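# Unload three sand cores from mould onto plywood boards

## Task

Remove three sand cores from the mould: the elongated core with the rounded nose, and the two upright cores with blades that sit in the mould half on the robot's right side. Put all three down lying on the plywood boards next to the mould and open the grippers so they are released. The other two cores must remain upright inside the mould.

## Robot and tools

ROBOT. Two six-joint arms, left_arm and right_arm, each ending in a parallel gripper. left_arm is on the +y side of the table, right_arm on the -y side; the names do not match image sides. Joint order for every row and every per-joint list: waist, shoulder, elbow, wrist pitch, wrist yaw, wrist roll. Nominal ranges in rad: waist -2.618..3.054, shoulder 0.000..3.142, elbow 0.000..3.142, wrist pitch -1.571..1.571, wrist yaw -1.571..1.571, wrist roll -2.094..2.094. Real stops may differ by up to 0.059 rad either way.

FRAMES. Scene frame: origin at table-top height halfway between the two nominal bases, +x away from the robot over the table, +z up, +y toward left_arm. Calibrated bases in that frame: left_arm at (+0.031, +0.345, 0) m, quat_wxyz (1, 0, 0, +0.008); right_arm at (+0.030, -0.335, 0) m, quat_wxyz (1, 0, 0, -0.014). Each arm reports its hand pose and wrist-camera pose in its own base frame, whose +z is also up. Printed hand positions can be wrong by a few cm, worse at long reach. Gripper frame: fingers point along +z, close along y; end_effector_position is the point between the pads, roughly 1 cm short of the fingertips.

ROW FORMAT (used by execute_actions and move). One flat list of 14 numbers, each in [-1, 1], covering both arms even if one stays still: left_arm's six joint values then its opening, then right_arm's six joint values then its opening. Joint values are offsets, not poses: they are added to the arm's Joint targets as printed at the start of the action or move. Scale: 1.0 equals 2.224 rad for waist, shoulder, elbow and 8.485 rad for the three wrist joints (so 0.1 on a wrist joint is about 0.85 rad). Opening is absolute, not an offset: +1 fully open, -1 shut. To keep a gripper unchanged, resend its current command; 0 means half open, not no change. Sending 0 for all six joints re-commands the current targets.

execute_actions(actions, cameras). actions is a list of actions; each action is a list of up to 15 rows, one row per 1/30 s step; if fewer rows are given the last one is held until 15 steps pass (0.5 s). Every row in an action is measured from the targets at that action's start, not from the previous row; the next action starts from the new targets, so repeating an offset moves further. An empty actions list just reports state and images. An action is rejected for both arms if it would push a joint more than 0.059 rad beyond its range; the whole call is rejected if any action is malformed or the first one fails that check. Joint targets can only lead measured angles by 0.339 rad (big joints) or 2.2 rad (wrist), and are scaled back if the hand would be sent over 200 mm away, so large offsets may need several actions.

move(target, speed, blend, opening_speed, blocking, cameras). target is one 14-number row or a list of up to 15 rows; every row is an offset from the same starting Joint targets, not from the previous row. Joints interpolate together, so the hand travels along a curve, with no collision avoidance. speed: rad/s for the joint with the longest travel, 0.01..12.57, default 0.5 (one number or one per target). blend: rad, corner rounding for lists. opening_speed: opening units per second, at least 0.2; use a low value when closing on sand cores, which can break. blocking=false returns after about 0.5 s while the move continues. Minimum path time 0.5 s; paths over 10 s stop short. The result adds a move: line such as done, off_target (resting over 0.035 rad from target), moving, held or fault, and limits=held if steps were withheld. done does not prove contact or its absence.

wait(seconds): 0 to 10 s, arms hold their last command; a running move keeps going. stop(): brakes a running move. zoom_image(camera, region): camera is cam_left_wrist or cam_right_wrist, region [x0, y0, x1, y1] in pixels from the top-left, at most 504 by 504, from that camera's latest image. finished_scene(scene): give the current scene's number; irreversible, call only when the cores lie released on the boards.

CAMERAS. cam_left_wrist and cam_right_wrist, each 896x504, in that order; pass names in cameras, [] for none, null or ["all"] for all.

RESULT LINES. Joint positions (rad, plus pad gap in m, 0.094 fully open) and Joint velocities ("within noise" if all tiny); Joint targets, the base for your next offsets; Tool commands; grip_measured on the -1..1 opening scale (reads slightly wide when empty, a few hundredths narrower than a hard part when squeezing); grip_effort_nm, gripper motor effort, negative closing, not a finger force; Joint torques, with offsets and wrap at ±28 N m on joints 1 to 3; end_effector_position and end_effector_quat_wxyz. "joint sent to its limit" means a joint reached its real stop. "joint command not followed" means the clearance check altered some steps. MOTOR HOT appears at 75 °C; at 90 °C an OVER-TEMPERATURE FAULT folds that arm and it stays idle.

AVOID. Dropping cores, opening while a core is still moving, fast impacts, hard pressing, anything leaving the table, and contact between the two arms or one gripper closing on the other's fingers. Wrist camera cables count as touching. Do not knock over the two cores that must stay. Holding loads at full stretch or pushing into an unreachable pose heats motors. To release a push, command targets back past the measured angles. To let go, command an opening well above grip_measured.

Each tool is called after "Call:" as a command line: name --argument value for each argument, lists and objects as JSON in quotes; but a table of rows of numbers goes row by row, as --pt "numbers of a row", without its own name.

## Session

Call:
execute_actions --actions '[]'

Scene clock: 0.00 s.
left_arm: end_effector_position=(+0.3493, -0.0518, +0.2095) grip_measured=+1.000 grip_effort_nm=n/a end_effector_quat_wxyz=(+0.534, -0.007, +0.815, -0.226) | right_arm: end_effector_position=(+0.3046, +0.0783, +0.1820) grip_measured=+1.000 grip_effort_nm=n/a end_effector_quat_wxyz=(+0.477, +0.034, +0.863, +0.162)
Joint positions: left_arm=[0.059 1.017 0.578 0.071 0.424 -0.25 0.094] | right_arm=[0.21 0.854 0.562 -0.224 -0.068 0.329 0.094]
Joint velocities: within noise
Joint torques (N m): no reading
Heat: left arm: 33 °C; right arm: 34 °C.
Joint targets: left_arm=[0.059 1.010 0.587 0.072 0.427 -0.248] | right_arm=[0.210 0.847 0.574 -0.220 -0.067 0.327]
Tool commands: left_gripper/opening=+1.0 right_gripper/opening=+1.0

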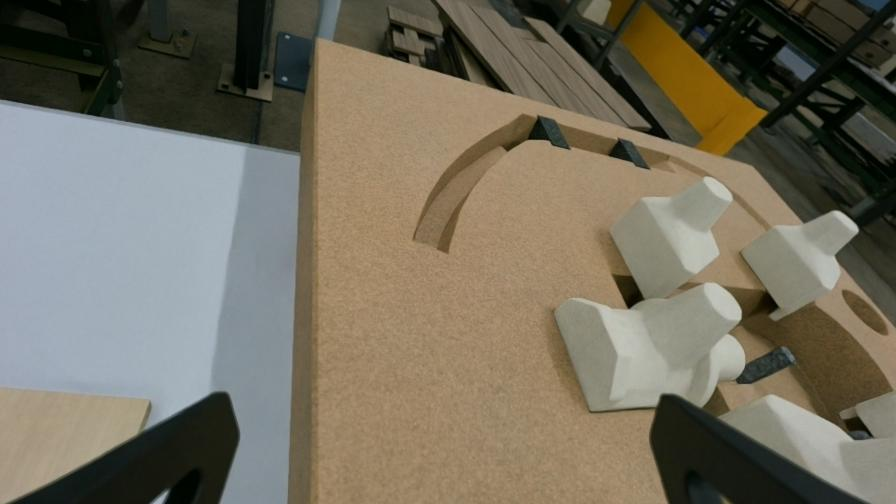

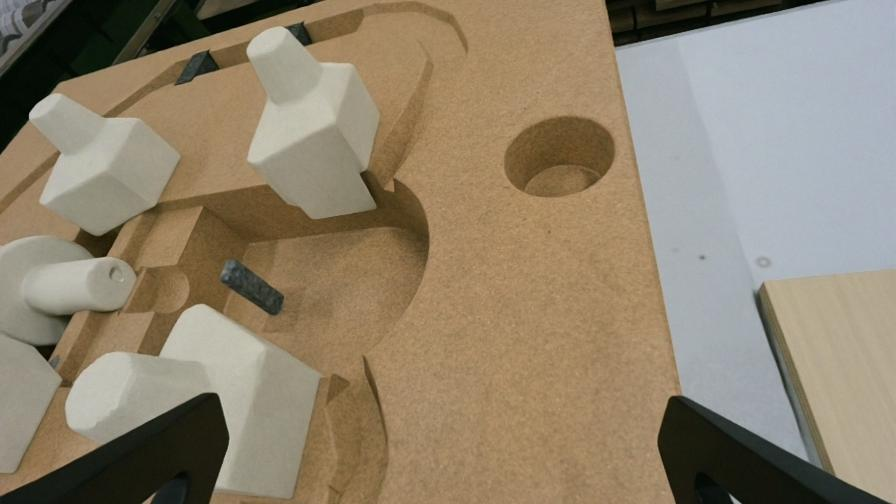

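Call:
move --target '[-0.2671,0.2837,0.4690,-0.1087,-0.0503,0.0292,0.5,0.1079,0.0764,0.2203,-0.0471,0.0079,-0.0385,1]' --speed 0.9

Scene clock: 13.53 s.
left_arm: end_effector_position=(+0.3790, -0.2249, +0.2462) grip_measured=+0.502 grip_effort_nm=-0.051 end_effector_quat_wxyz=(+0.329, +0.246, +0.907, -0.096) | right_arm: end_effector_position=(+0.2971, +0.1434, +0.2684) grip_measured=+1.000 grip_effort_nm=0.027 end_effector_quat_wxyz=(+0.457, -0.193, +0.862, +0.107)
Joint positions: left_arm=[-0.534 1.626 1.602 -0.847 0.009 -0.007 0.071] | right_arm=[0.443 1.013 1.032 -0.613 -0.006 0.007 0.094]
Joint velocities: within noise
Joint torques (N m): left_arm=[-0.02 -5.7 7.9 1.6 -0.08 0.01] | right_arm=[0.58 -1.59 8.61 1.31 0.04 -0.13]
Heat: left arm: 36 °C; right arm: 36 °C.
Joint targets: left_arm=[-0.535 1.641 1.631 -0.850 0.000 -0.001] | right_arm=[0.450 1.017 1.064 -0.620 0.000 0.000]
move: done

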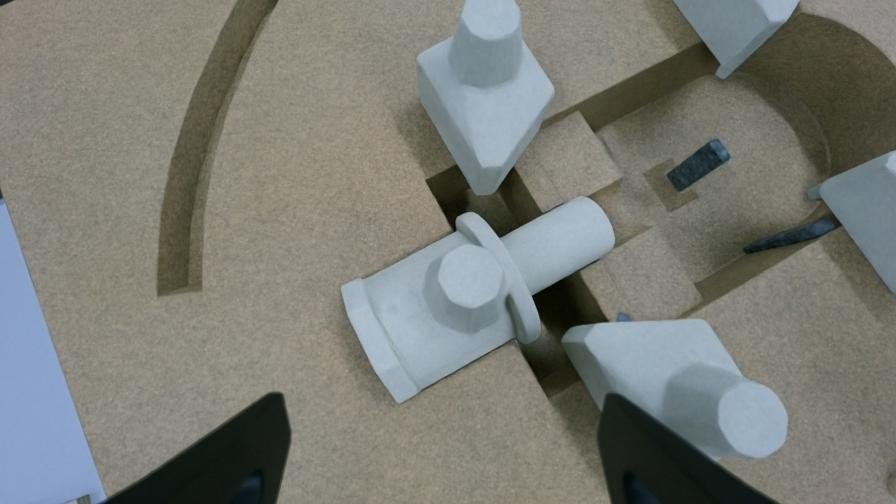

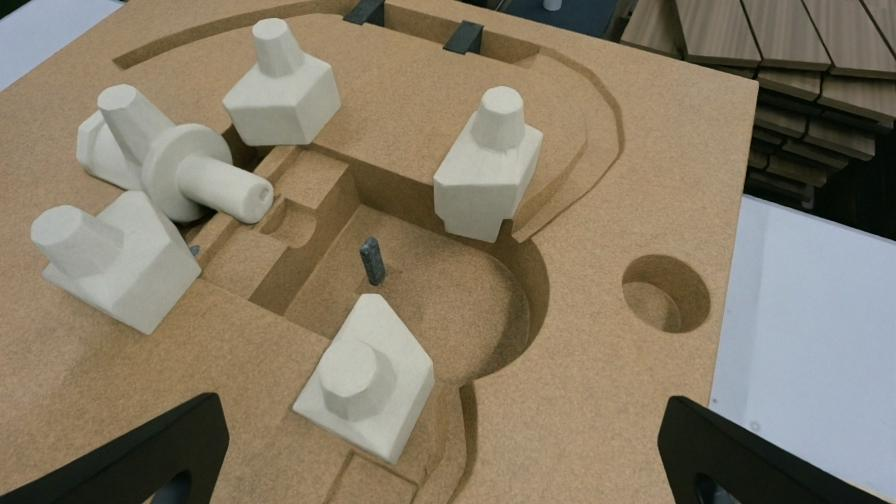

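Call:
move --target '[-0.0022,0.0477,-0.1736,0.0713,0,0,0.5,0.0508,0.0868,-0.2905,0.1279,0,0,0.9]' --speed 0.5

Scene clock: 31.17 s.
left_arm: end_effector_position=(+0.4213, -0.2499, +0.1516) grip_measured=+0.502 grip_effort_nm=-0.061 end_effector_quat_wxyz=(+0.386, +0.240, +0.884, -0.111) | right_arm: end_effector_position=(+0.3182, +0.1995, +0.1494) grip_measured=+0.903 grip_effort_nm=-0.129 end_effector_quat_wxyz=(+0.549, -0.224, +0.789, +0.159)
Joint positions: left_arm=[-0.534 1.73 1.253 -0.267 0.009 -0.007 0.071] | right_arm=[0.556 1.207 0.426 0.428 -0.003 0.004 0.089]
Joint velocities: within noise
Joint torques (N m): left_arm=[-0.4 -6.64 4.88 2.09 -0.05 0] | right_arm=[0.65 -2.88 5.16 1.83 0.03 -0.09]
Heat: left arm: 37 °C; right arm: 38 °C.
Joint targets: left_arm=[-0.540 1.747 1.244 -0.245 0.000 -0.001] | right_arm=[0.563 1.210 0.418 0.466 0.000 0.000]
move: off_target (right_arm); right_arm: the wrist pitch is farthest, 0.037 rad from its target

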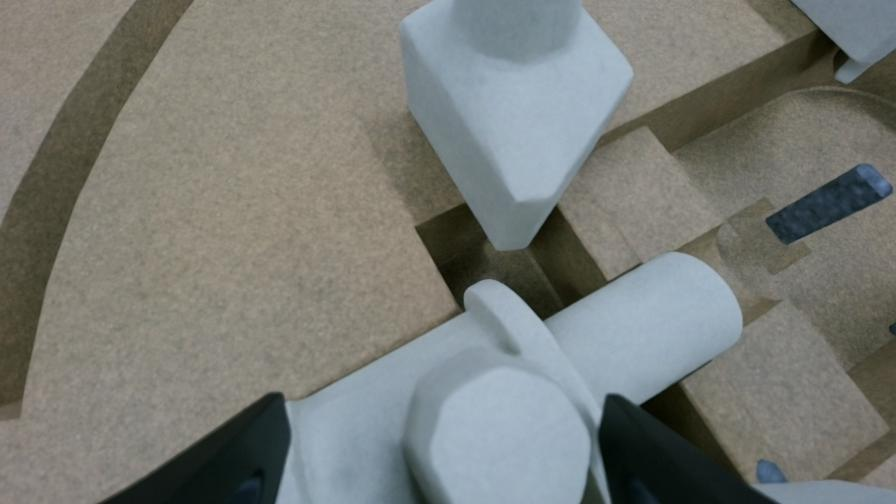

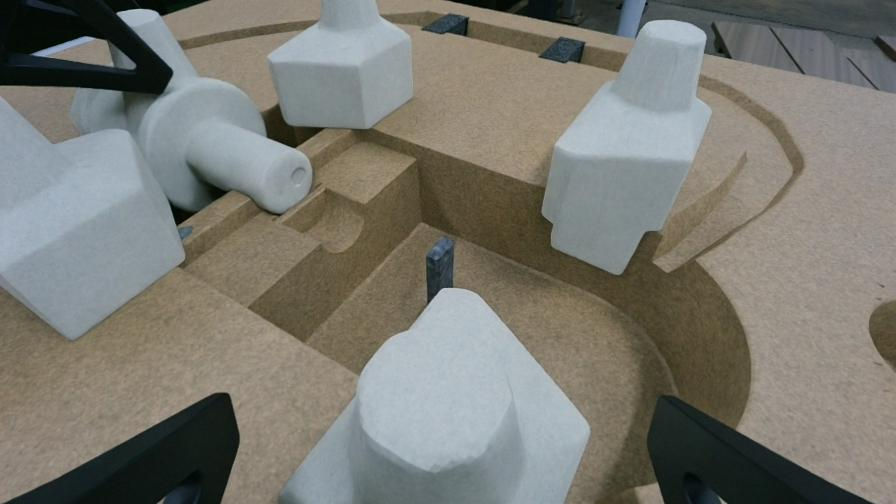

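Call:
move --pt "-0.0103 0 0 0 0 0 0.5 0 0 0 0 0 0 0.9" --pt "-0.0103 0 0 0 0 0 -0.5 0 0 0 0 0 0 -0.45" --speed 0.2 --opening_speed 0.6

Scene clock: 37.53 s.
left_arm: end_effector_position=(+0.4160, -0.2589, +0.1517) grip_measured=-0.239 grip_effort_nm=-0.994 end_effector_quat_wxyz=(+0.385, +0.251, +0.881, -0.115) | right_arm: end_effector_position=(+0.3183, +0.2004, +0.1511) grip_measured=-0.262 grip_effort_nm=-0.999 end_effector_quat_wxyz=(+0.553, -0.227, +0.786, +0.158)
Joint positions: left_arm=[-0.556 1.73 1.253 -0.267 0.008 -0.005 0.036] | right_arm=[0.558 1.207 0.426 0.436 -0.003 -0.004 0.035]
Joint velocities: within noise
Joint torques (N m): left_arm=[-0.54 -6.6 4.85 2.06 -0.06 -0.01] | right_arm=[0.46 -2.86 5.15 1.79 0.01 0]
Heat: left arm: 38 °C; right arm: 39 °C.
Joint targets: left_arm=[-0.563 1.747 1.244 -0.245 0.000 -0.001] | right_arm=[0.563 1.210 0.418 0.465 0.000 0.000]
move: done; target 2's new numbers were sent with right_arm's wrist pitch 0.037 rad from that target

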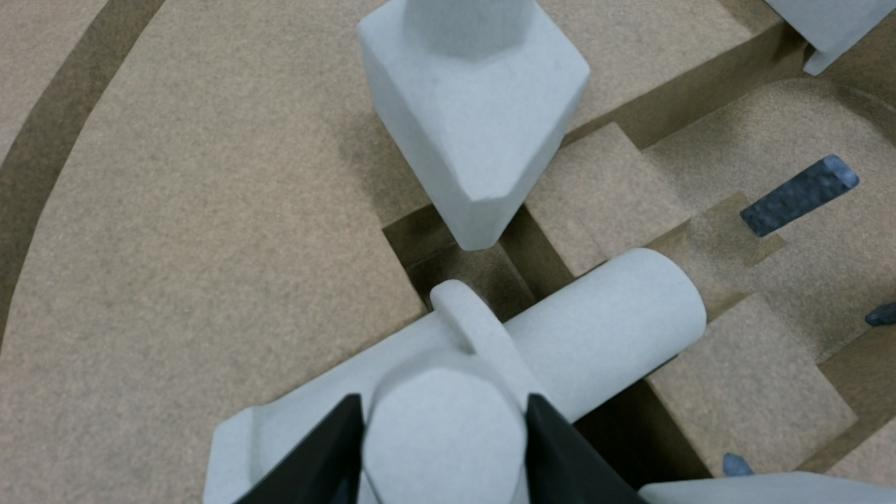

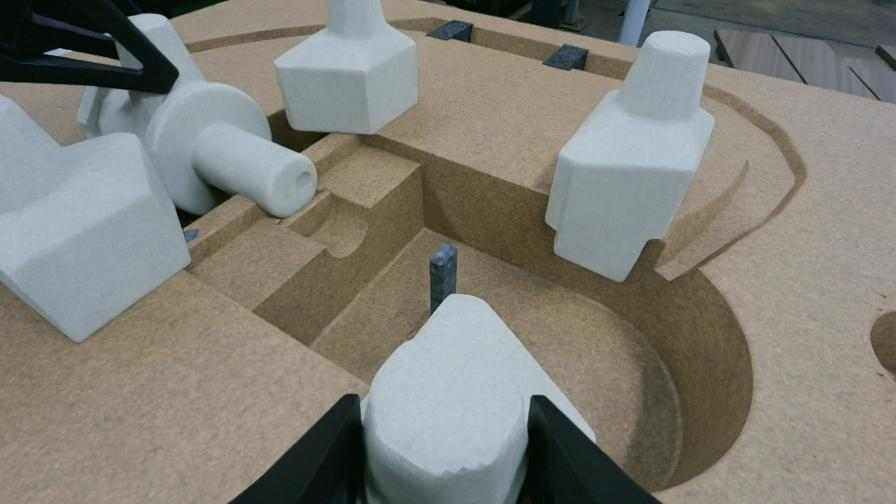

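Call:
move --pt "0 -0.0398 0.1479 -0.0283 0 0 -0.6 0 -0.0630 0.0863 -0.0194 0 0 -0.5" --pt "0 -0.0661 0.1781 -0.0206 0 0 -0.6 0 -0.0827 0.1538 -0.0404 0 0 -0.5" --speed '[0.2,0.15]' --blend 0.02

Scene clock: 48.57 s.
left_arm: end_effector_position=(+0.4210, -0.2618, +0.2642) grip_measured=-0.241 grip_effort_nm=-1.004 end_effector_quat_wxyz=(+0.424, +0.247, +0.862, -0.125) | right_arm: end_effector_position=(+0.3184, +0.2004, +0.2340) grip_measured=-0.264 grip_effort_nm=-1.004 end_effector_quat_wxyz=(+0.554, -0.227, +0.785, +0.159)
Joint positions: left_arm=[-0.556 1.68 1.578 -0.552 0.007 -0.001 0.036] | right_arm=[0.558 1.064 0.697 0.025 -0.003 -0.004 0.035]
Joint velocities: within noise
Joint torques (N m): left_arm=[-0.46 -13.65 11.08 3.35 -0.05 -0.05] | right_arm=[0.46 -5.79 11.51 2.44 0.01 0.01]
Heat: left arm: 40 °C; right arm: 41 °C.
Joint targets: left_arm=[-0.563 1.600 1.641 -0.420 0.000 -0.001] | right_arm=[0.563 1.027 0.760 0.123 0.000 0.000]
move: off_target (left_arm, right_arm); left_arm: the wrist pitch is farthest, 0.132 rad from its target; right_arm: the wrist pitch is farthest, 0.098 rad from its target

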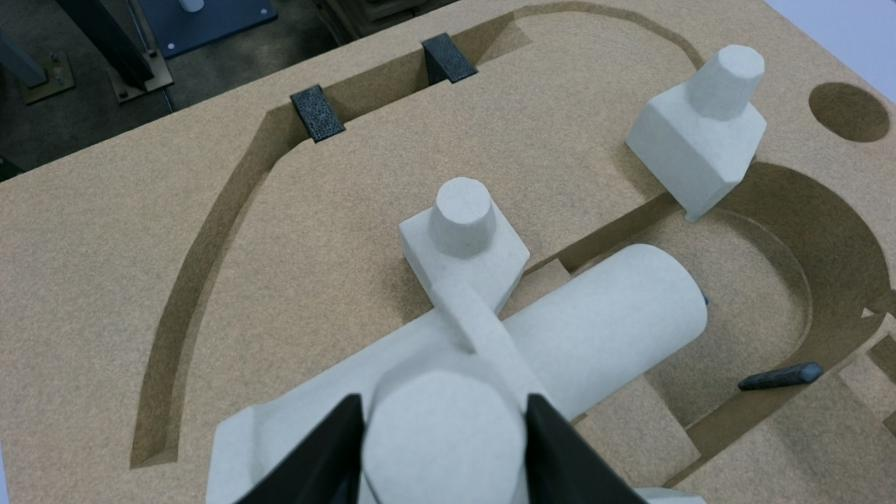

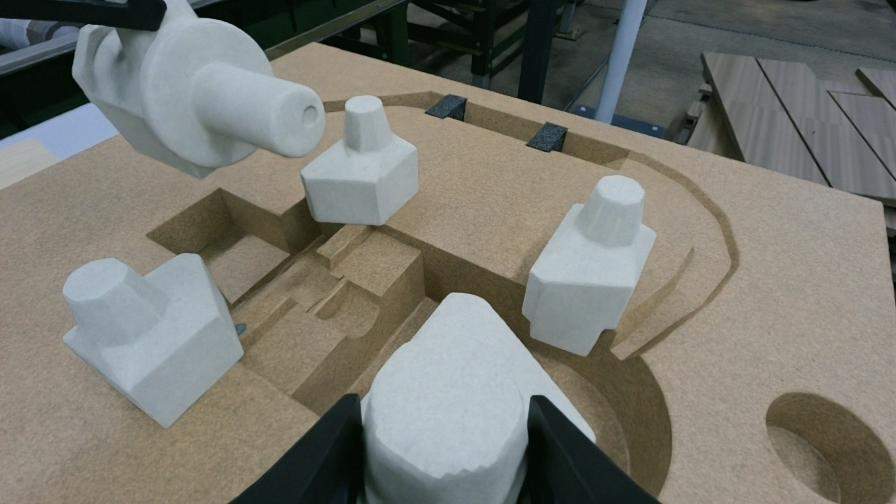

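Call:
move --target '[0.4487,-0.2905,-0.3602,-0.0059,0,0,-0.6,-0.3880,0,0,0,0,0,-0.5]' --speed 0.7

Scene clock: 54.37 s.
left_arm: end_effector_position=(+0.2783, +0.1306, +0.1828) grip_measured=-0.241 grip_effort_nm=-0.999 end_effector_quat_wxyz=(+0.380, -0.199, +0.899, +0.086) | right_arm: end_effector_position=(+0.3595, -0.1108, +0.2338) grip_measured=-0.264 grip_effort_nm=-1.009 end_effector_quat_wxyz=(+0.569, +0.122, +0.808, -0.089)
Joint positions: left_arm=[0.431 1 0.82 -0.591 -0.007 -0.001 0.036] | right_arm=[-0.298 1.064 0.697 0.024 0.007 -0.003 0.035]
Joint velocities: within noise
Joint torques (N m): left_arm=[0.28 -5.5 7.27 3.11 0.1 -0.07] | right_arm=[-0.13 -5.76 11.48 2.45 -0.08 -0.01]
Heat: left arm: 42 °C; right arm: 42 °C.
Joint targets: left_arm=[0.435 0.954 0.840 -0.470 0.000 -0.001] | right_arm=[-0.300 1.027 0.760 0.123 0.000 0.000]
move: off_target (left_arm, right_arm); left_arm: the wrist pitch is farthest, 0.121 rad from its target; right_arm: the wrist pitch is farthest, 0.099 rad from its target

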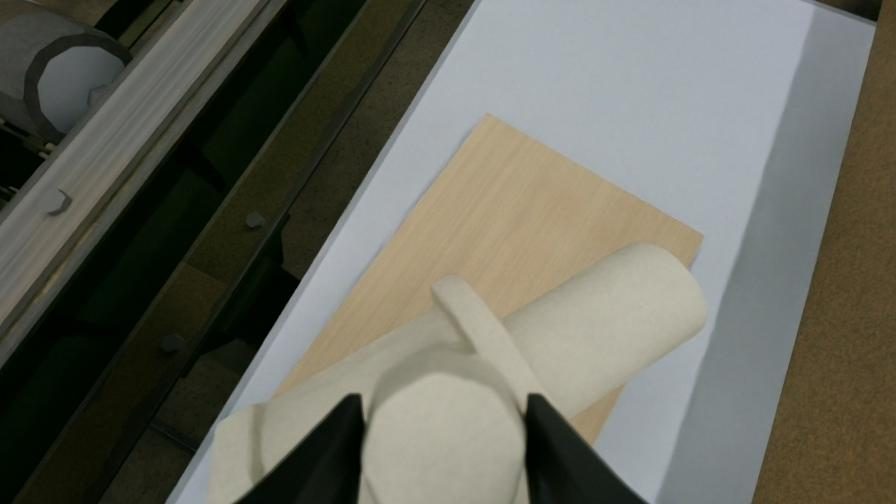

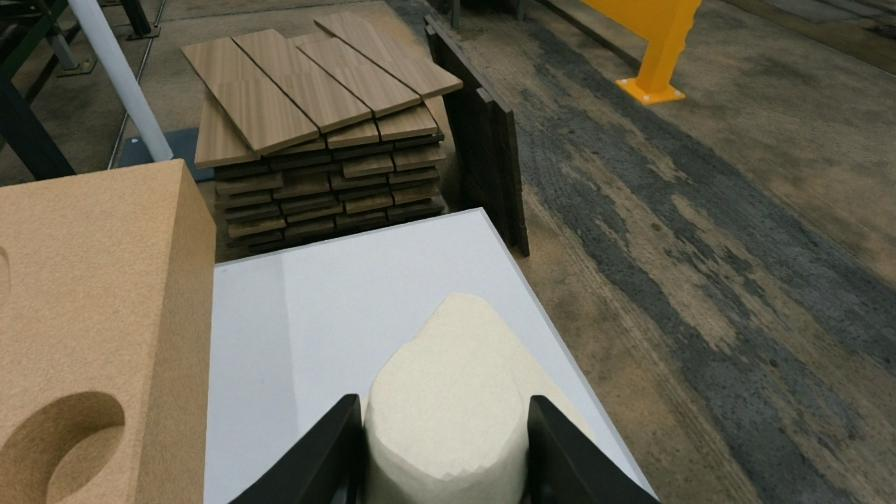

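Call:
move --target '[0,-0.0193,-0.1192,0.0312,0,0,-0.6,-0.0674,-0.1875,-0.0270,-0.0652,0,0,-0.5]' --speed 0.4

Scene clock: 61.57 s.
left_arm: end_effector_position=(+0.2728, +0.1279, +0.1278) grip_measured=-0.242 grip_effort_nm=-0.999 end_effector_quat_wxyz=(+0.396, -0.197, +0.892, +0.089) | right_arm: end_effector_position=(+0.2445, -0.1159, +0.2397) grip_measured=-0.264 grip_effort_nm=-1.004 end_effector_quat_wxyz=(+0.516, +0.187, +0.828, -0.119)
Joint positions: left_arm=[0.431 0.957 0.557 -0.335 -0.006 -0.001 0.036] | right_arm=[-0.443 0.629 0.691 -0.517 0.005 -0.003 0.035]
Joint velocities: within noise
Joint torques (N m): left_arm=[0.29 -5.05 7.05 3.27 0.09 -0.05] | right_arm=[-0.59 -1.24 6.8 2.28 -0.06 -0.01]
Heat: left arm: 44 °C; right arm: 44 °C.
Joint targets: left_arm=[0.435 0.911 0.574 -0.205 0.000 -0.001] | right_arm=[-0.450 0.609 0.700 -0.430 0.000 0.000]
move: off_target (left_arm, right_arm); left_arm: the wrist pitch is farthest, 0.130 rad from its target; right_arm: the wrist pitch is farthest, 0.086 rad from its target

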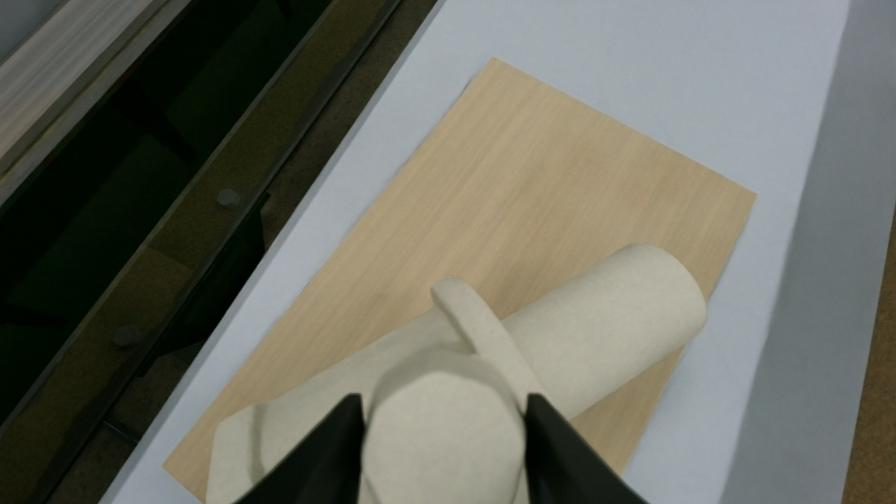

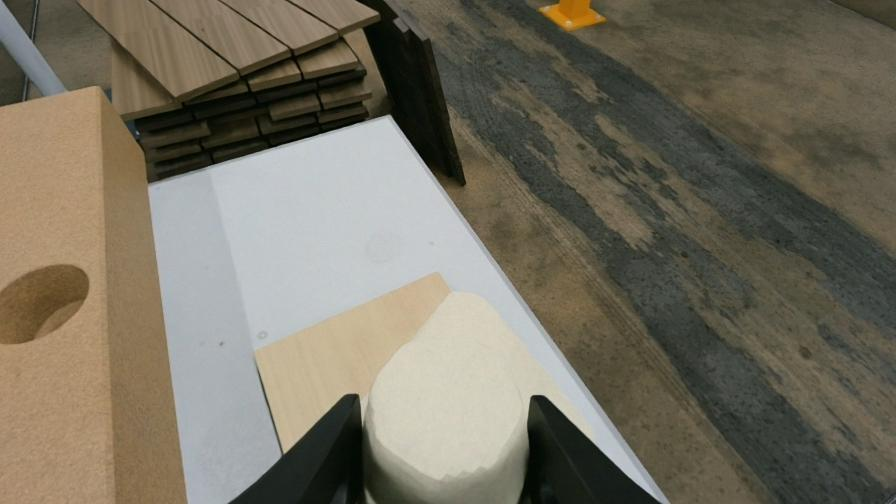

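Call:
move --target '[0,-0.0013,-0.0202,0.0032,0,0,-0.6,0.0508,0.2869,-0.1700,0.1357,0,0,-0.5]' --speed 0.45

Scene clock: 73.13 s.
left_arm: end_effector_position=(+0.2695, +0.1263, +0.1170) grip_measured=-0.242 grip_effort_nm=-0.999 end_effector_quat_wxyz=(+0.394, -0.198, +0.893, +0.089) | right_arm: end_effector_position=(+0.3429, -0.1228, +0.1209) grip_measured=-0.265 grip_effort_nm=-1.009 end_effector_quat_wxyz=(+0.563, +0.141, +0.808, -0.101)
Joint positions: left_arm=[0.431 0.951 0.516 -0.304 -0.006 -0.001 0.036] | right_arm=[-0.344 1.257 0.314 0.59 0.005 -0.003 0.035]
Joint velocities: within noise
Joint torques (N m): left_arm=[0.35 -4.75 6.76 3.21 0.08 -0.04] | right_arm=[0.55 -3.77 5.89 2.74 -0.06 0]
Heat: left arm: 48 °C; right arm: 46 °C.
Joint targets: left_arm=[0.435 0.908 0.530 -0.178 0.000 -0.001] | right_arm=[-0.337 1.247 0.322 0.721 0.000 0.000]
move: off_target (left_arm, right_arm); left_arm: the wrist pitch is farthest, 0.126 rad from its target; right_arm: the wrist pitch is farthest, 0.131 rad from its target

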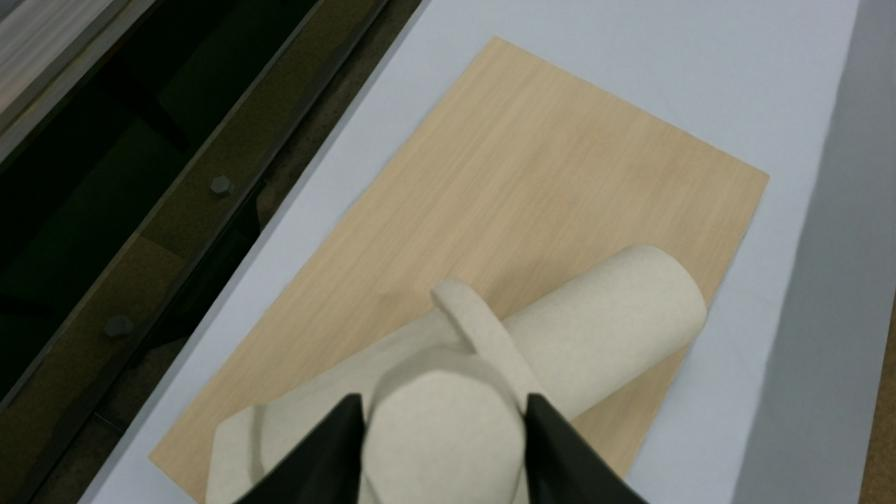

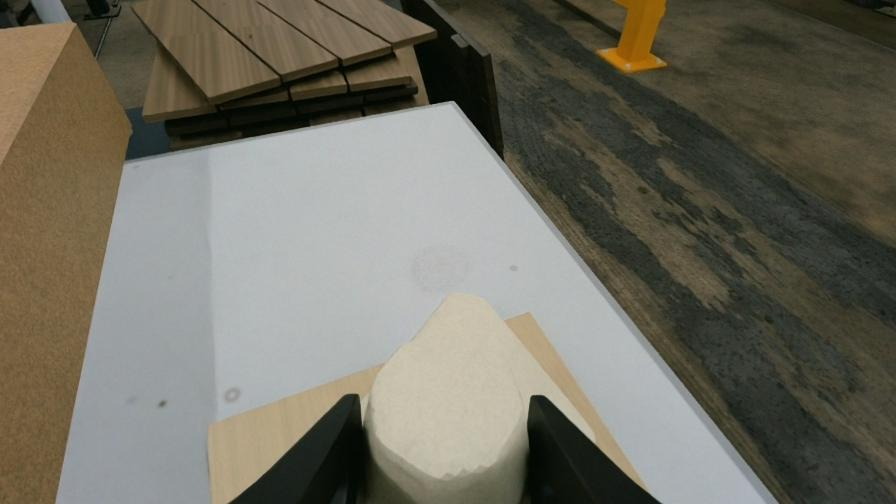

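Call:
move --target '[0,0.0135,-0.0067,-0.0071,0,0,-0.6,0,0.0207,-0.0108,0.0094,0,0,-0.5]' --speed 0.1 --cameras '[]'

Scene clock: 78.13 s.
left_arm: end_effector_position=(+0.2689, +0.1261, +0.1156) grip_measured=-0.242 grip_effort_nm=-0.999 end_effector_quat_wxyz=(+0.392, -0.198, +0.894, +0.088) | right_arm: end_effector_position=(+0.3438, -0.1231, +0.1148) grip_measured=-0.265 grip_effort_nm=-1.004 end_effector_quat_wxyz=(+0.569, +0.140, +0.804, -0.102)
Joint positions: left_arm=[0.431 0.951 0.512 -0.304 -0.006 -0.001 0.036] | right_arm=[-0.344 1.302 0.291 0.672 0.005 -0.003 0.035]
Joint velocities: within noise
Joint torques (N m): left_arm=[0.29 -2.48 5.76 2.56 0.11 -0.04] | right_arm=[0.59 -3.81 5.61 2.74 -0.06 0]
Heat: left arm: 49 °C; right arm: 47 °C.
Joint targets: left_arm=[0.435 0.938 0.515 -0.238 0.000 -0.001] | right_arm=[-0.337 1.293 0.298 0.801 0.000 0.000]
move: off_target (left_arm, right_arm); left_arm: the wrist pitch is farthest, 0.066 rad from its target; right_arm: the wrist pitch is farthest, 0.129 rad from its target
No camera images: "cameras" was empty.

Call:
move --target '[0,0,0,0,0,0,0.3,0,0.0165,-0.0088,0.0055,0,0,-0.5]' --speed 0.1 --opening_speed 0.4

Scene clock: 83.87 s.
left_arm: end_effector_position=(+0.2755, +0.1289, +0.1238) grip_measured=+0.298 grip_effort_nm=0.125 end_effector_quat_wxyz=(+0.412, -0.196, +0.885, +0.092) | right_arm: end_effector_position=(+0.3449, -0.1235, +0.1128) grip_measured=-0.265 grip_effort_nm=-1.004 end_effector_quat_wxyz=(+0.576, +0.139, +0.799, -0.103)
Joint positions: left_arm=[0.431 0.951 0.512 -0.26 -0.005 -0.001 0.061] | right_arm=[-0.344 1.335 0.275 0.74 0.005 -0.003 0.035]
Joint velocities: within noise
Joint torques (N m): left_arm=[0.35 -2.55 5.79 2.14 0.05 -0.05] | right_arm=[0.57 -3.59 5.18 2.54 -0.06 0]
Heat: left arm: 48 °C; right arm: 49 °C.
Joint targets: left_arm=[0.435 0.938 0.515 -0.238 0.000 -0.001] | right_arm=[-0.337 1.330 0.278 0.848 0.000 0.000]
move: off_target (right_arm); right_arm: the wrist pitch is farthest, 0.107 rad from its target

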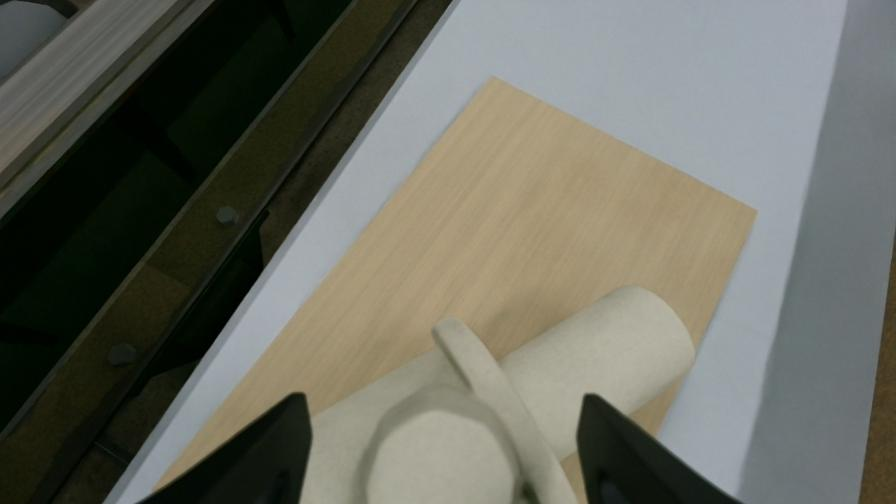

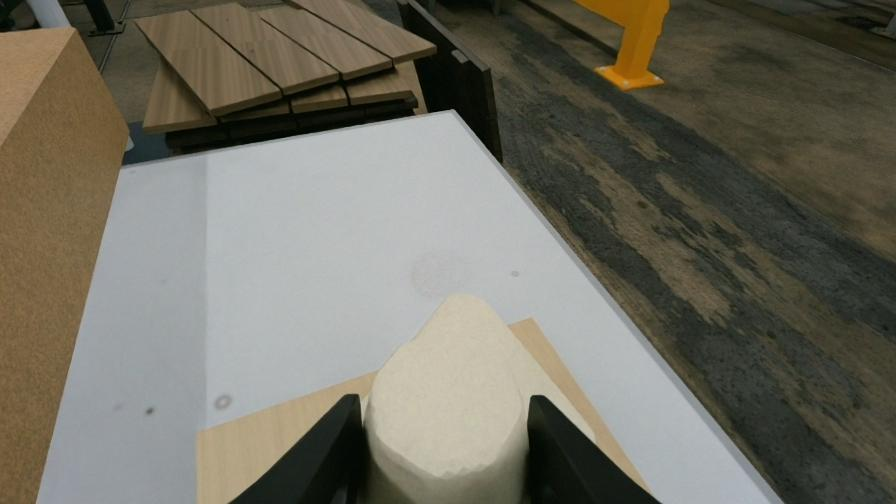

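Call:
move --target '[0,0,0.18,-0.0472,0,0,0.3,0,0,0,-0.0094,0,0,0.3]' --speed 0.4 --opening_speed 0.25

Scene clock: 91.43 s.
left_arm: end_effector_position=(+0.2764, +0.1293, +0.2189) grip_measured=+0.298 grip_effort_nm=0.125 end_effector_quat_wxyz=(+0.412, -0.196, +0.885, +0.092) | right_arm: end_effector_position=(+0.3451, -0.1214, +0.1112) grip_measured=+0.297 grip_effort_nm=0.173 end_effector_quat_wxyz=(+0.574, +0.136, +0.801, -0.100)
Joint positions: left_arm=[0.431 0.951 0.892 -0.639 -0.005 -0.001 0.061] | right_arm=[-0.341 1.335 0.275 0.734 -0.001 -0.003 0.061]
Joint velocities: within noise
Joint torques (N m): left_arm=[0.39 -2.55 7.58 1.88 0.08 -0.05] | right_arm=[0.39 -3.64 5.2 1.84 -0.01 0]
Heat: left arm: 46 °C; right arm: 49 °C.
Joint targets: left_arm=[0.435 0.938 0.915 -0.639 0.000 -0.001] | right_arm=[-0.337 1.330 0.278 0.768 0.000 0.000]
move: done

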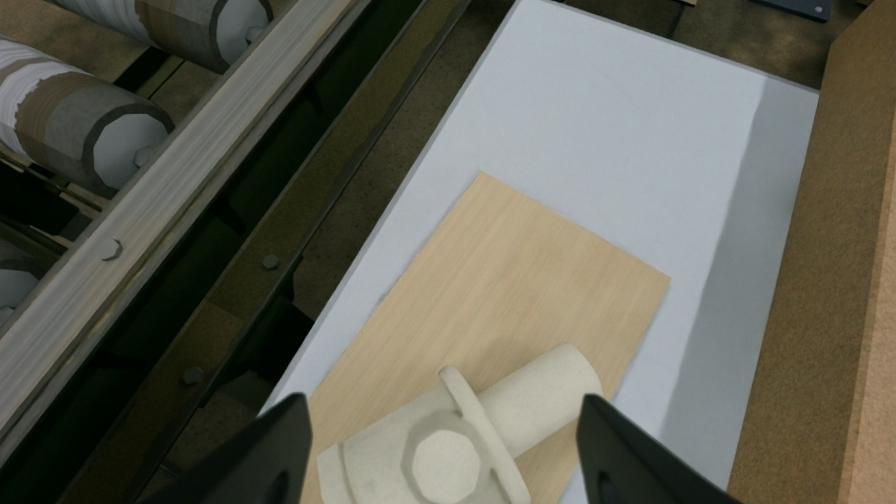

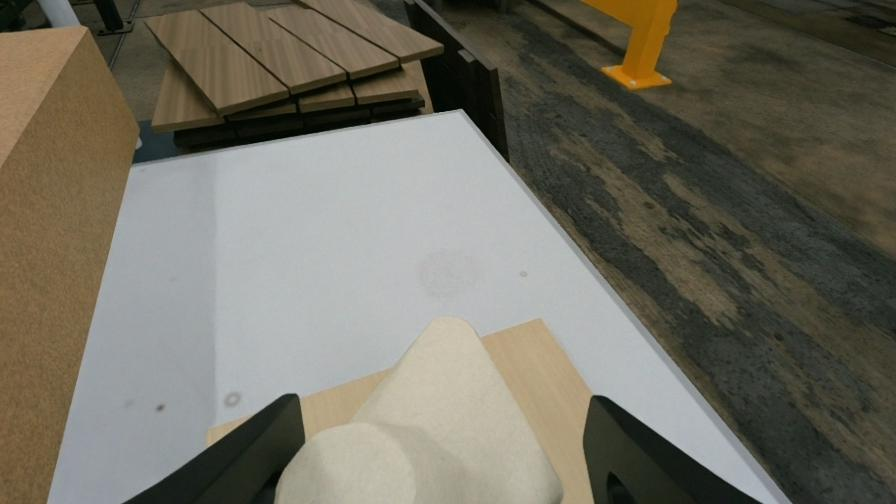

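Call:
move --pt "0 0 0 0 0 0 0.3 0 0 0 0 0 0 0.3" --pt "0 0 0 0 0 0 0.3 0.001 0 0 0 0 0 1" --pt "-0.6277 -0.2118 -0.3197 0.13 0 0 0.3 0.0225 0 0 0 0 0 1" --speed '[0.5,0.5,0.6]' --opening_speed 0.3

Call:
zoom_image --camera "cam_left_wrist" --region '[490, 210, 690, 350]'

Scene clock: 104.17 s.
left_arm: end_effector_position=(+0.1651, -0.2297, +0.2769) grip_measured=+0.298 grip_effort_nm=0.125 end_effector_quat_wxyz=(+0.681, +0.294, +0.572, -0.351) | right_arm: end_effector_position=(+0.3507, -0.1056, +0.1125) grip_measured=+0.997 grip_effort_nm=0.183 end_effector_quat_wxyz=(+0.579, +0.118, +0.802, -0.087)
Joint positions: left_arm=[-0.953 0.48 0.213 0.44 -0.003 -0.001 0.061] | right_arm=[-0.295 1.335 0.275 0.739 0.001 -0.003 0.094]
Joint velocities: within noise
Joint torques (N m): left_arm=[-0.54 0.05 5.18 2.38 0.06 -0.05] | right_arm=[0.64 -3.63 5.22 1.79 -0.02 0]
Heat: left arm: 44 °C; right arm: 48 °C.
Joint targets: left_arm=[-0.961 0.467 0.204 0.464 0.000 -0.001] | right_arm=[-0.287 1.330 0.278 0.768 0.000 0.000]
move: done

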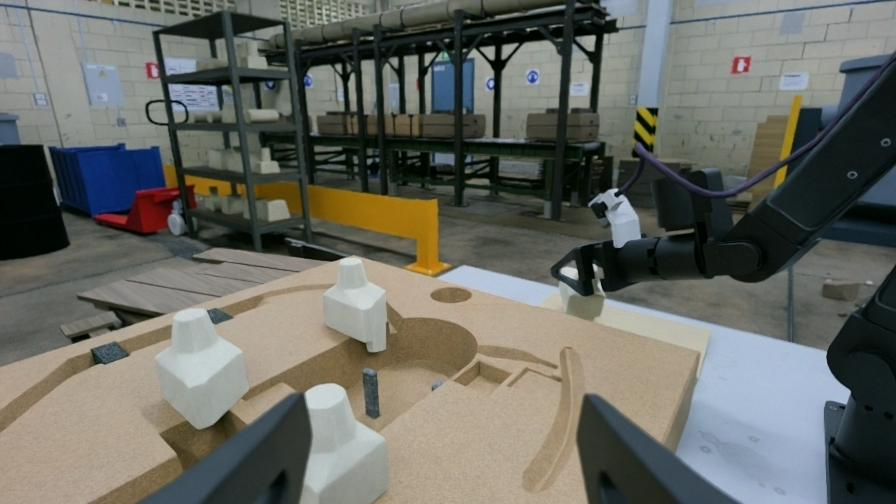

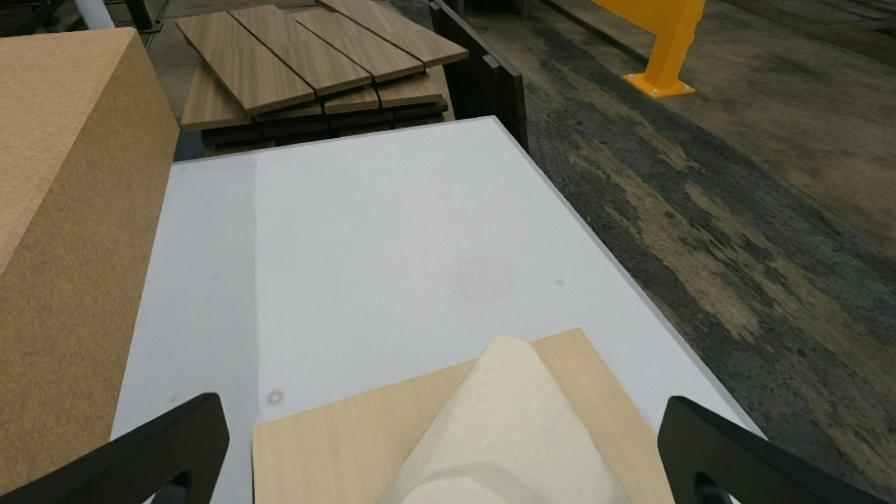

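Scaled by 2.520.

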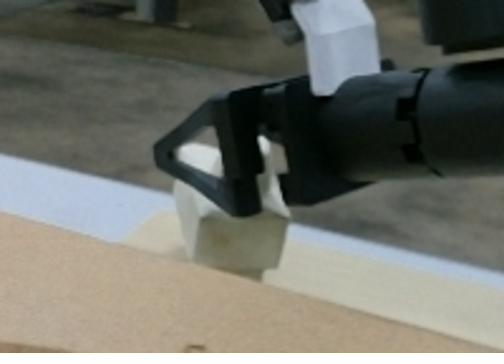

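Call:
move --target '[0,0,0,0,0,0,0.3,0,-0.11,-0.006,-0.0262,0,0,1]' --speed 0.12

Call:
zoom_image --camera "cam_left_wrist" --region '[490, 210, 690, 350]'

Scene clock: 110.20 s.
left_arm: end_effector_position=(+0.1650, -0.2296, +0.2773) grip_measured=+0.298 grip_effort_nm=0.125 end_effector_quat_wxyz=(+0.681, +0.293, +0.572, -0.351) | right_arm: end_effector_position=(+0.3344, -0.1007, +0.1443) grip_measured=+0.997 grip_effort_nm=0.183 end_effector_quat_wxyz=(+0.593, +0.117, +0.792, -0.089)
Joint positions: left_arm=[-0.953 0.48 0.213 0.442 -0.003 -0.001 0.061] | right_arm=[-0.295 1.102 0.275 0.542 0.001 -0.003 0.094]
Joint velocities: within noise
Joint torques (N m): left_arm=[-0.47 -0.03 5.08 2.39 0.07 -0.04] | right_arm=[0.68 -3.52 4.94 1.58 -0.02 0]
Heat: left arm: 44 °C; right arm: 47 °C.
Joint targets: left_arm=[-0.961 0.467 0.204 0.464 0.000 -0.001] | right_arm=[-0.287 1.086 0.265 0.545 0.000 0.000]
move: done

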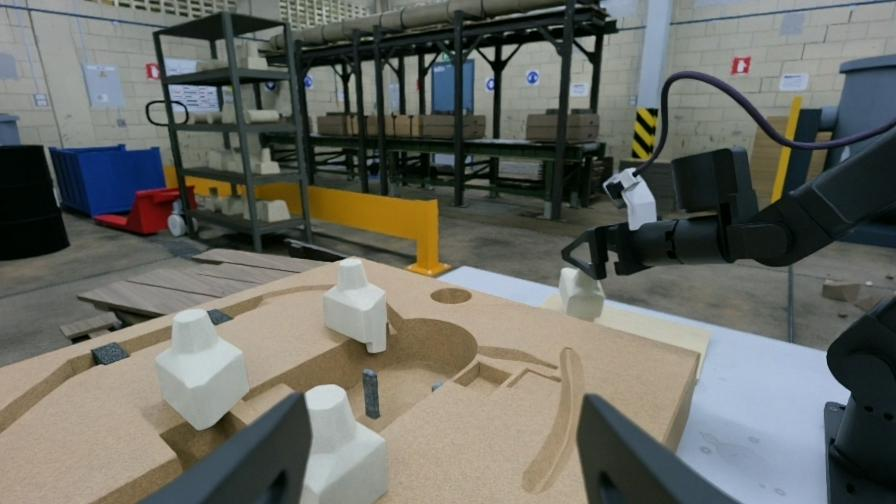

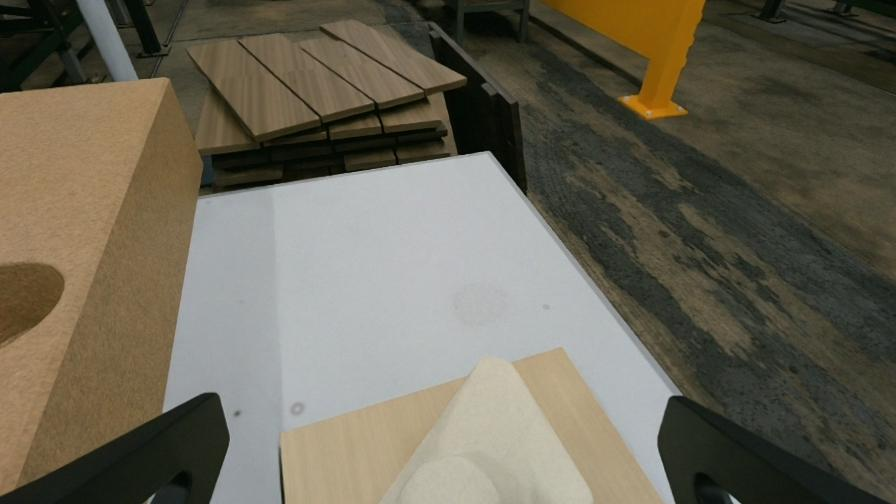

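Scaled by 2.520.

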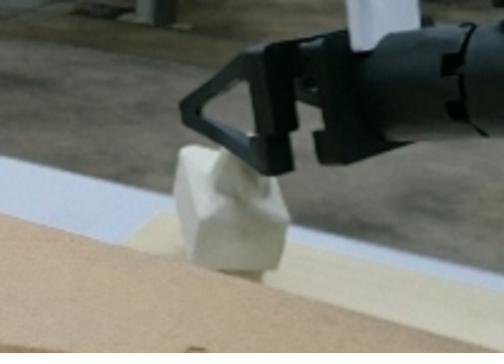

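Call:
move --pt "0 0 0 0 0 0 0.3 0 -0.0387 0.0607 -0.0348 0 0 1" --pt "0 0 0 0 0 0 0.3 0.3008 0.1232 0.2203 -0.0277 0 0 1" --pt "0 0 0 0 0 0 0.3 0.3008 0.3390 0.3548 -0.0065 0 0 1" --speed '[0.4,0.6,0.35]' --blend '[0.03,0.03,0]' --cameras '["cam_right_wrist","cam_left_wrist"]'

Scene clock: 122.03 s.
left_arm: end_effector_position=(+0.1650, -0.2296, +0.2773) grip_measured=+0.298 grip_effort_nm=0.120 end_effector_quat_wxyz=(+0.681, +0.293, +0.572, -0.351) | right_arm: end_effector_position=(+0.4945, +0.1986, +0.1499) grip_measured=+0.997 grip_effort_nm=0.178 end_effector_quat_wxyz=(+0.560, -0.156, +0.807, +0.106)
Joint positions: left_arm=[-0.953 0.48 0.213 0.442 -0.003 -0.001 0.061] | right_arm=[0.381 1.832 1.019 0.453 0.002 -0.003 0.094]
Joint velocities: within noise
Joint torques (N m): left_arm=[-0.44 -0.12 5.16 2.38 0.06 -0.04] | right_arm=[0.13 -7.45 8.43 1.86 -0.03 0]
Heat: left arm: 43 °C; right arm: 46 °C.
Joint targets: left_arm=[-0.961 0.467 0.204 0.464 0.000 -0.001] | right_arm=[0.382 1.840 1.054 0.490 0.000 0.000]
move: off_target (right_arm); right_arm: the wrist pitch is farthest, 0.036 rad from its target

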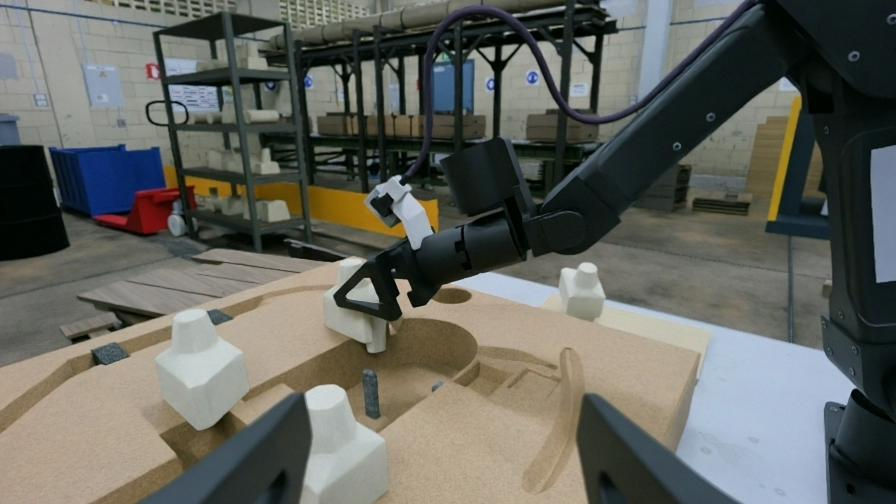

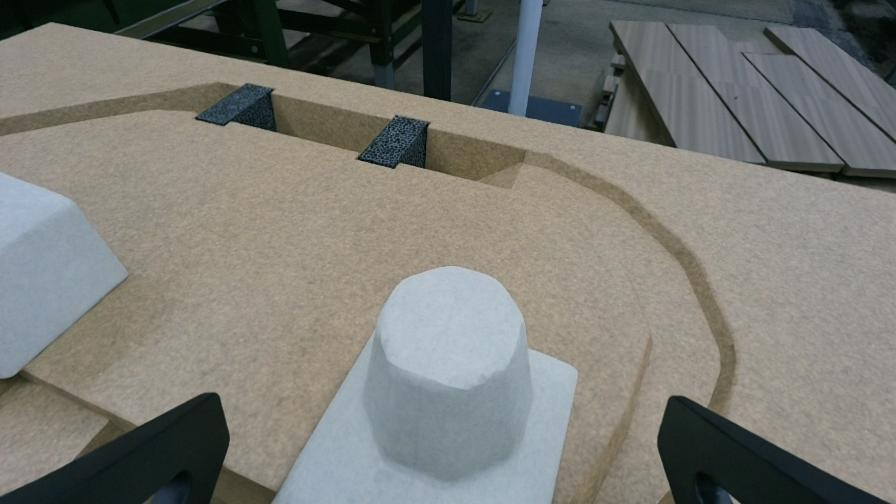

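Call:
move --pt "0 0 0 0 0 0 0.3 0 0.0144 0.0279 -0.0020 0 0 1" --pt "0 0 0 0 0 0 0.3 0 0.0144 0.0279 -0.0020 0 0 -0.45" --speed 0.2 --opening_speed 0.6 --cameras '["cam_right_wrist"]'

Scene clock: 131.13 s.
left_arm: end_effector_position=(+0.1650, -0.2296, +0.2773) grip_measured=+0.298 grip_effort_nm=0.120 end_effector_quat_wxyz=(+0.681, +0.293, +0.572, -0.351) | right_arm: end_effector_position=(+0.5085, +0.2039, +0.1647) grip_measured=-0.325 grip_effort_nm=-0.994 end_effector_quat_wxyz=(+0.575, -0.154, +0.796, +0.109)
Joint positions: left_arm=[-0.953 0.48 0.213 0.442 -0.003 -0.001 0.061] | right_arm=[0.381 1.859 1.084 0.455 0.003 -0.003 0.032]
Joint velocities: within noise
Joint torques (N m): left_arm=[-0.58 0.02 5.2 2.39 0.05 -0.07] | right_arm=[0.12 -7.41 8.38 1.69 -0.04 -0.01]
Heat: left arm: 43 °C; right arm: 46 °C.
Joint targets: left_arm=[-0.961 0.467 0.204 0.464 0.000 -0.001] | right_arm=[0.382 1.872 1.116 0.473 0.000 0.000]
move: done
Images, in order (width x height): cam_right_wrist 896x504.

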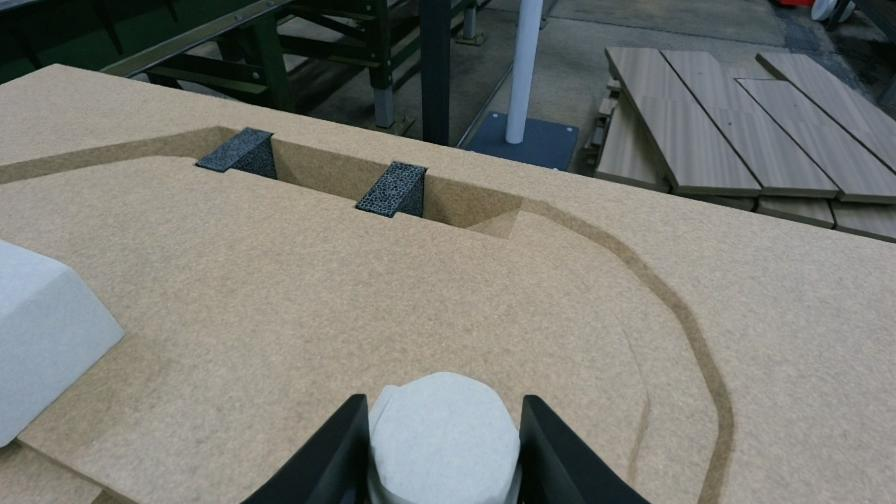

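Call:
move --pt "0 0 0 0 0 0 0.3 0 0 0 0 0 0 0.6" --pt "0 0 0 0 0 0 0.3 0 0.0063 -0.0333 0.0065 0 0 0.6" --pt "0 0 0 0 0 0 0.3 0 0.0063 -0.0333 0.0065 0 0 -0.45" --speed 0.2 --opening_speed 0.7 --cameras '["cam_right_wrist"]'

Scene clock: 139.60 s.
left_arm: end_effector_position=(+0.1650, -0.2296, +0.2773) grip_measured=+0.298 grip_effort_nm=0.120 end_effector_quat_wxyz=(+0.681, +0.293, +0.572, -0.351) | right_arm: end_effector_position=(+0.5071, +0.2034, +0.1553) grip_measured=-0.251 grip_effort_nm=-0.994 end_effector_quat_wxyz=(+0.579, -0.153, +0.793, +0.110)
Joint positions: left_arm=[-0.953 0.48 0.213 0.442 -0.003 -0.001 0.061] | right_arm=[0.381 1.876 1.051 0.516 0.003 -0.002 0.035]
Joint velocities: within noise
Joint torques (N m): left_arm=[-0.53 -0.01 5.09 2.39 0.06 -0.07] | right_arm=[0.13 -7.66 5.01 1.64 -0.04 -0.02]
Heat: left arm: 43 °C; right arm: 46 °C.
Joint targets: left_arm=[-0.961 0.467 0.204 0.464 0.000 -0.001] | right_arm=[0.382 1.886 1.042 0.529 0.000 0.000]
move: done; target 3's new numbers were sent with right_arm's wrist pitch 0.036 rad from that target
Images, in order (width x height): cam_right_wrist 896x504.

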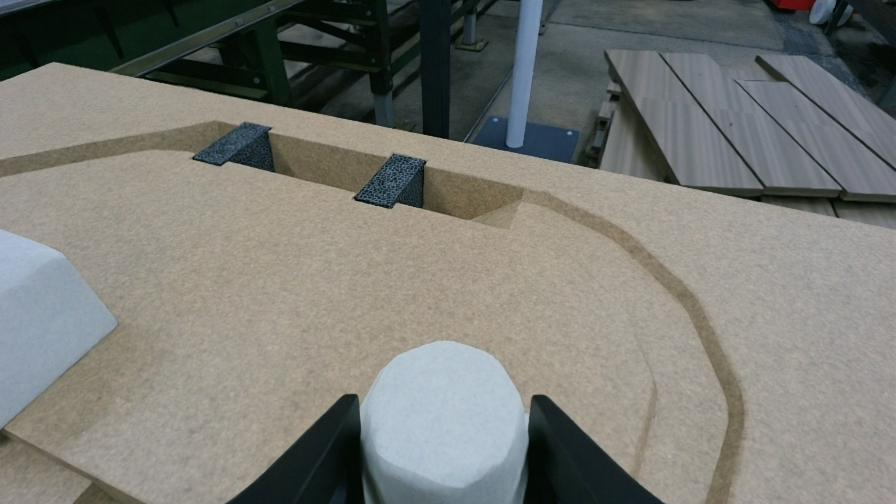

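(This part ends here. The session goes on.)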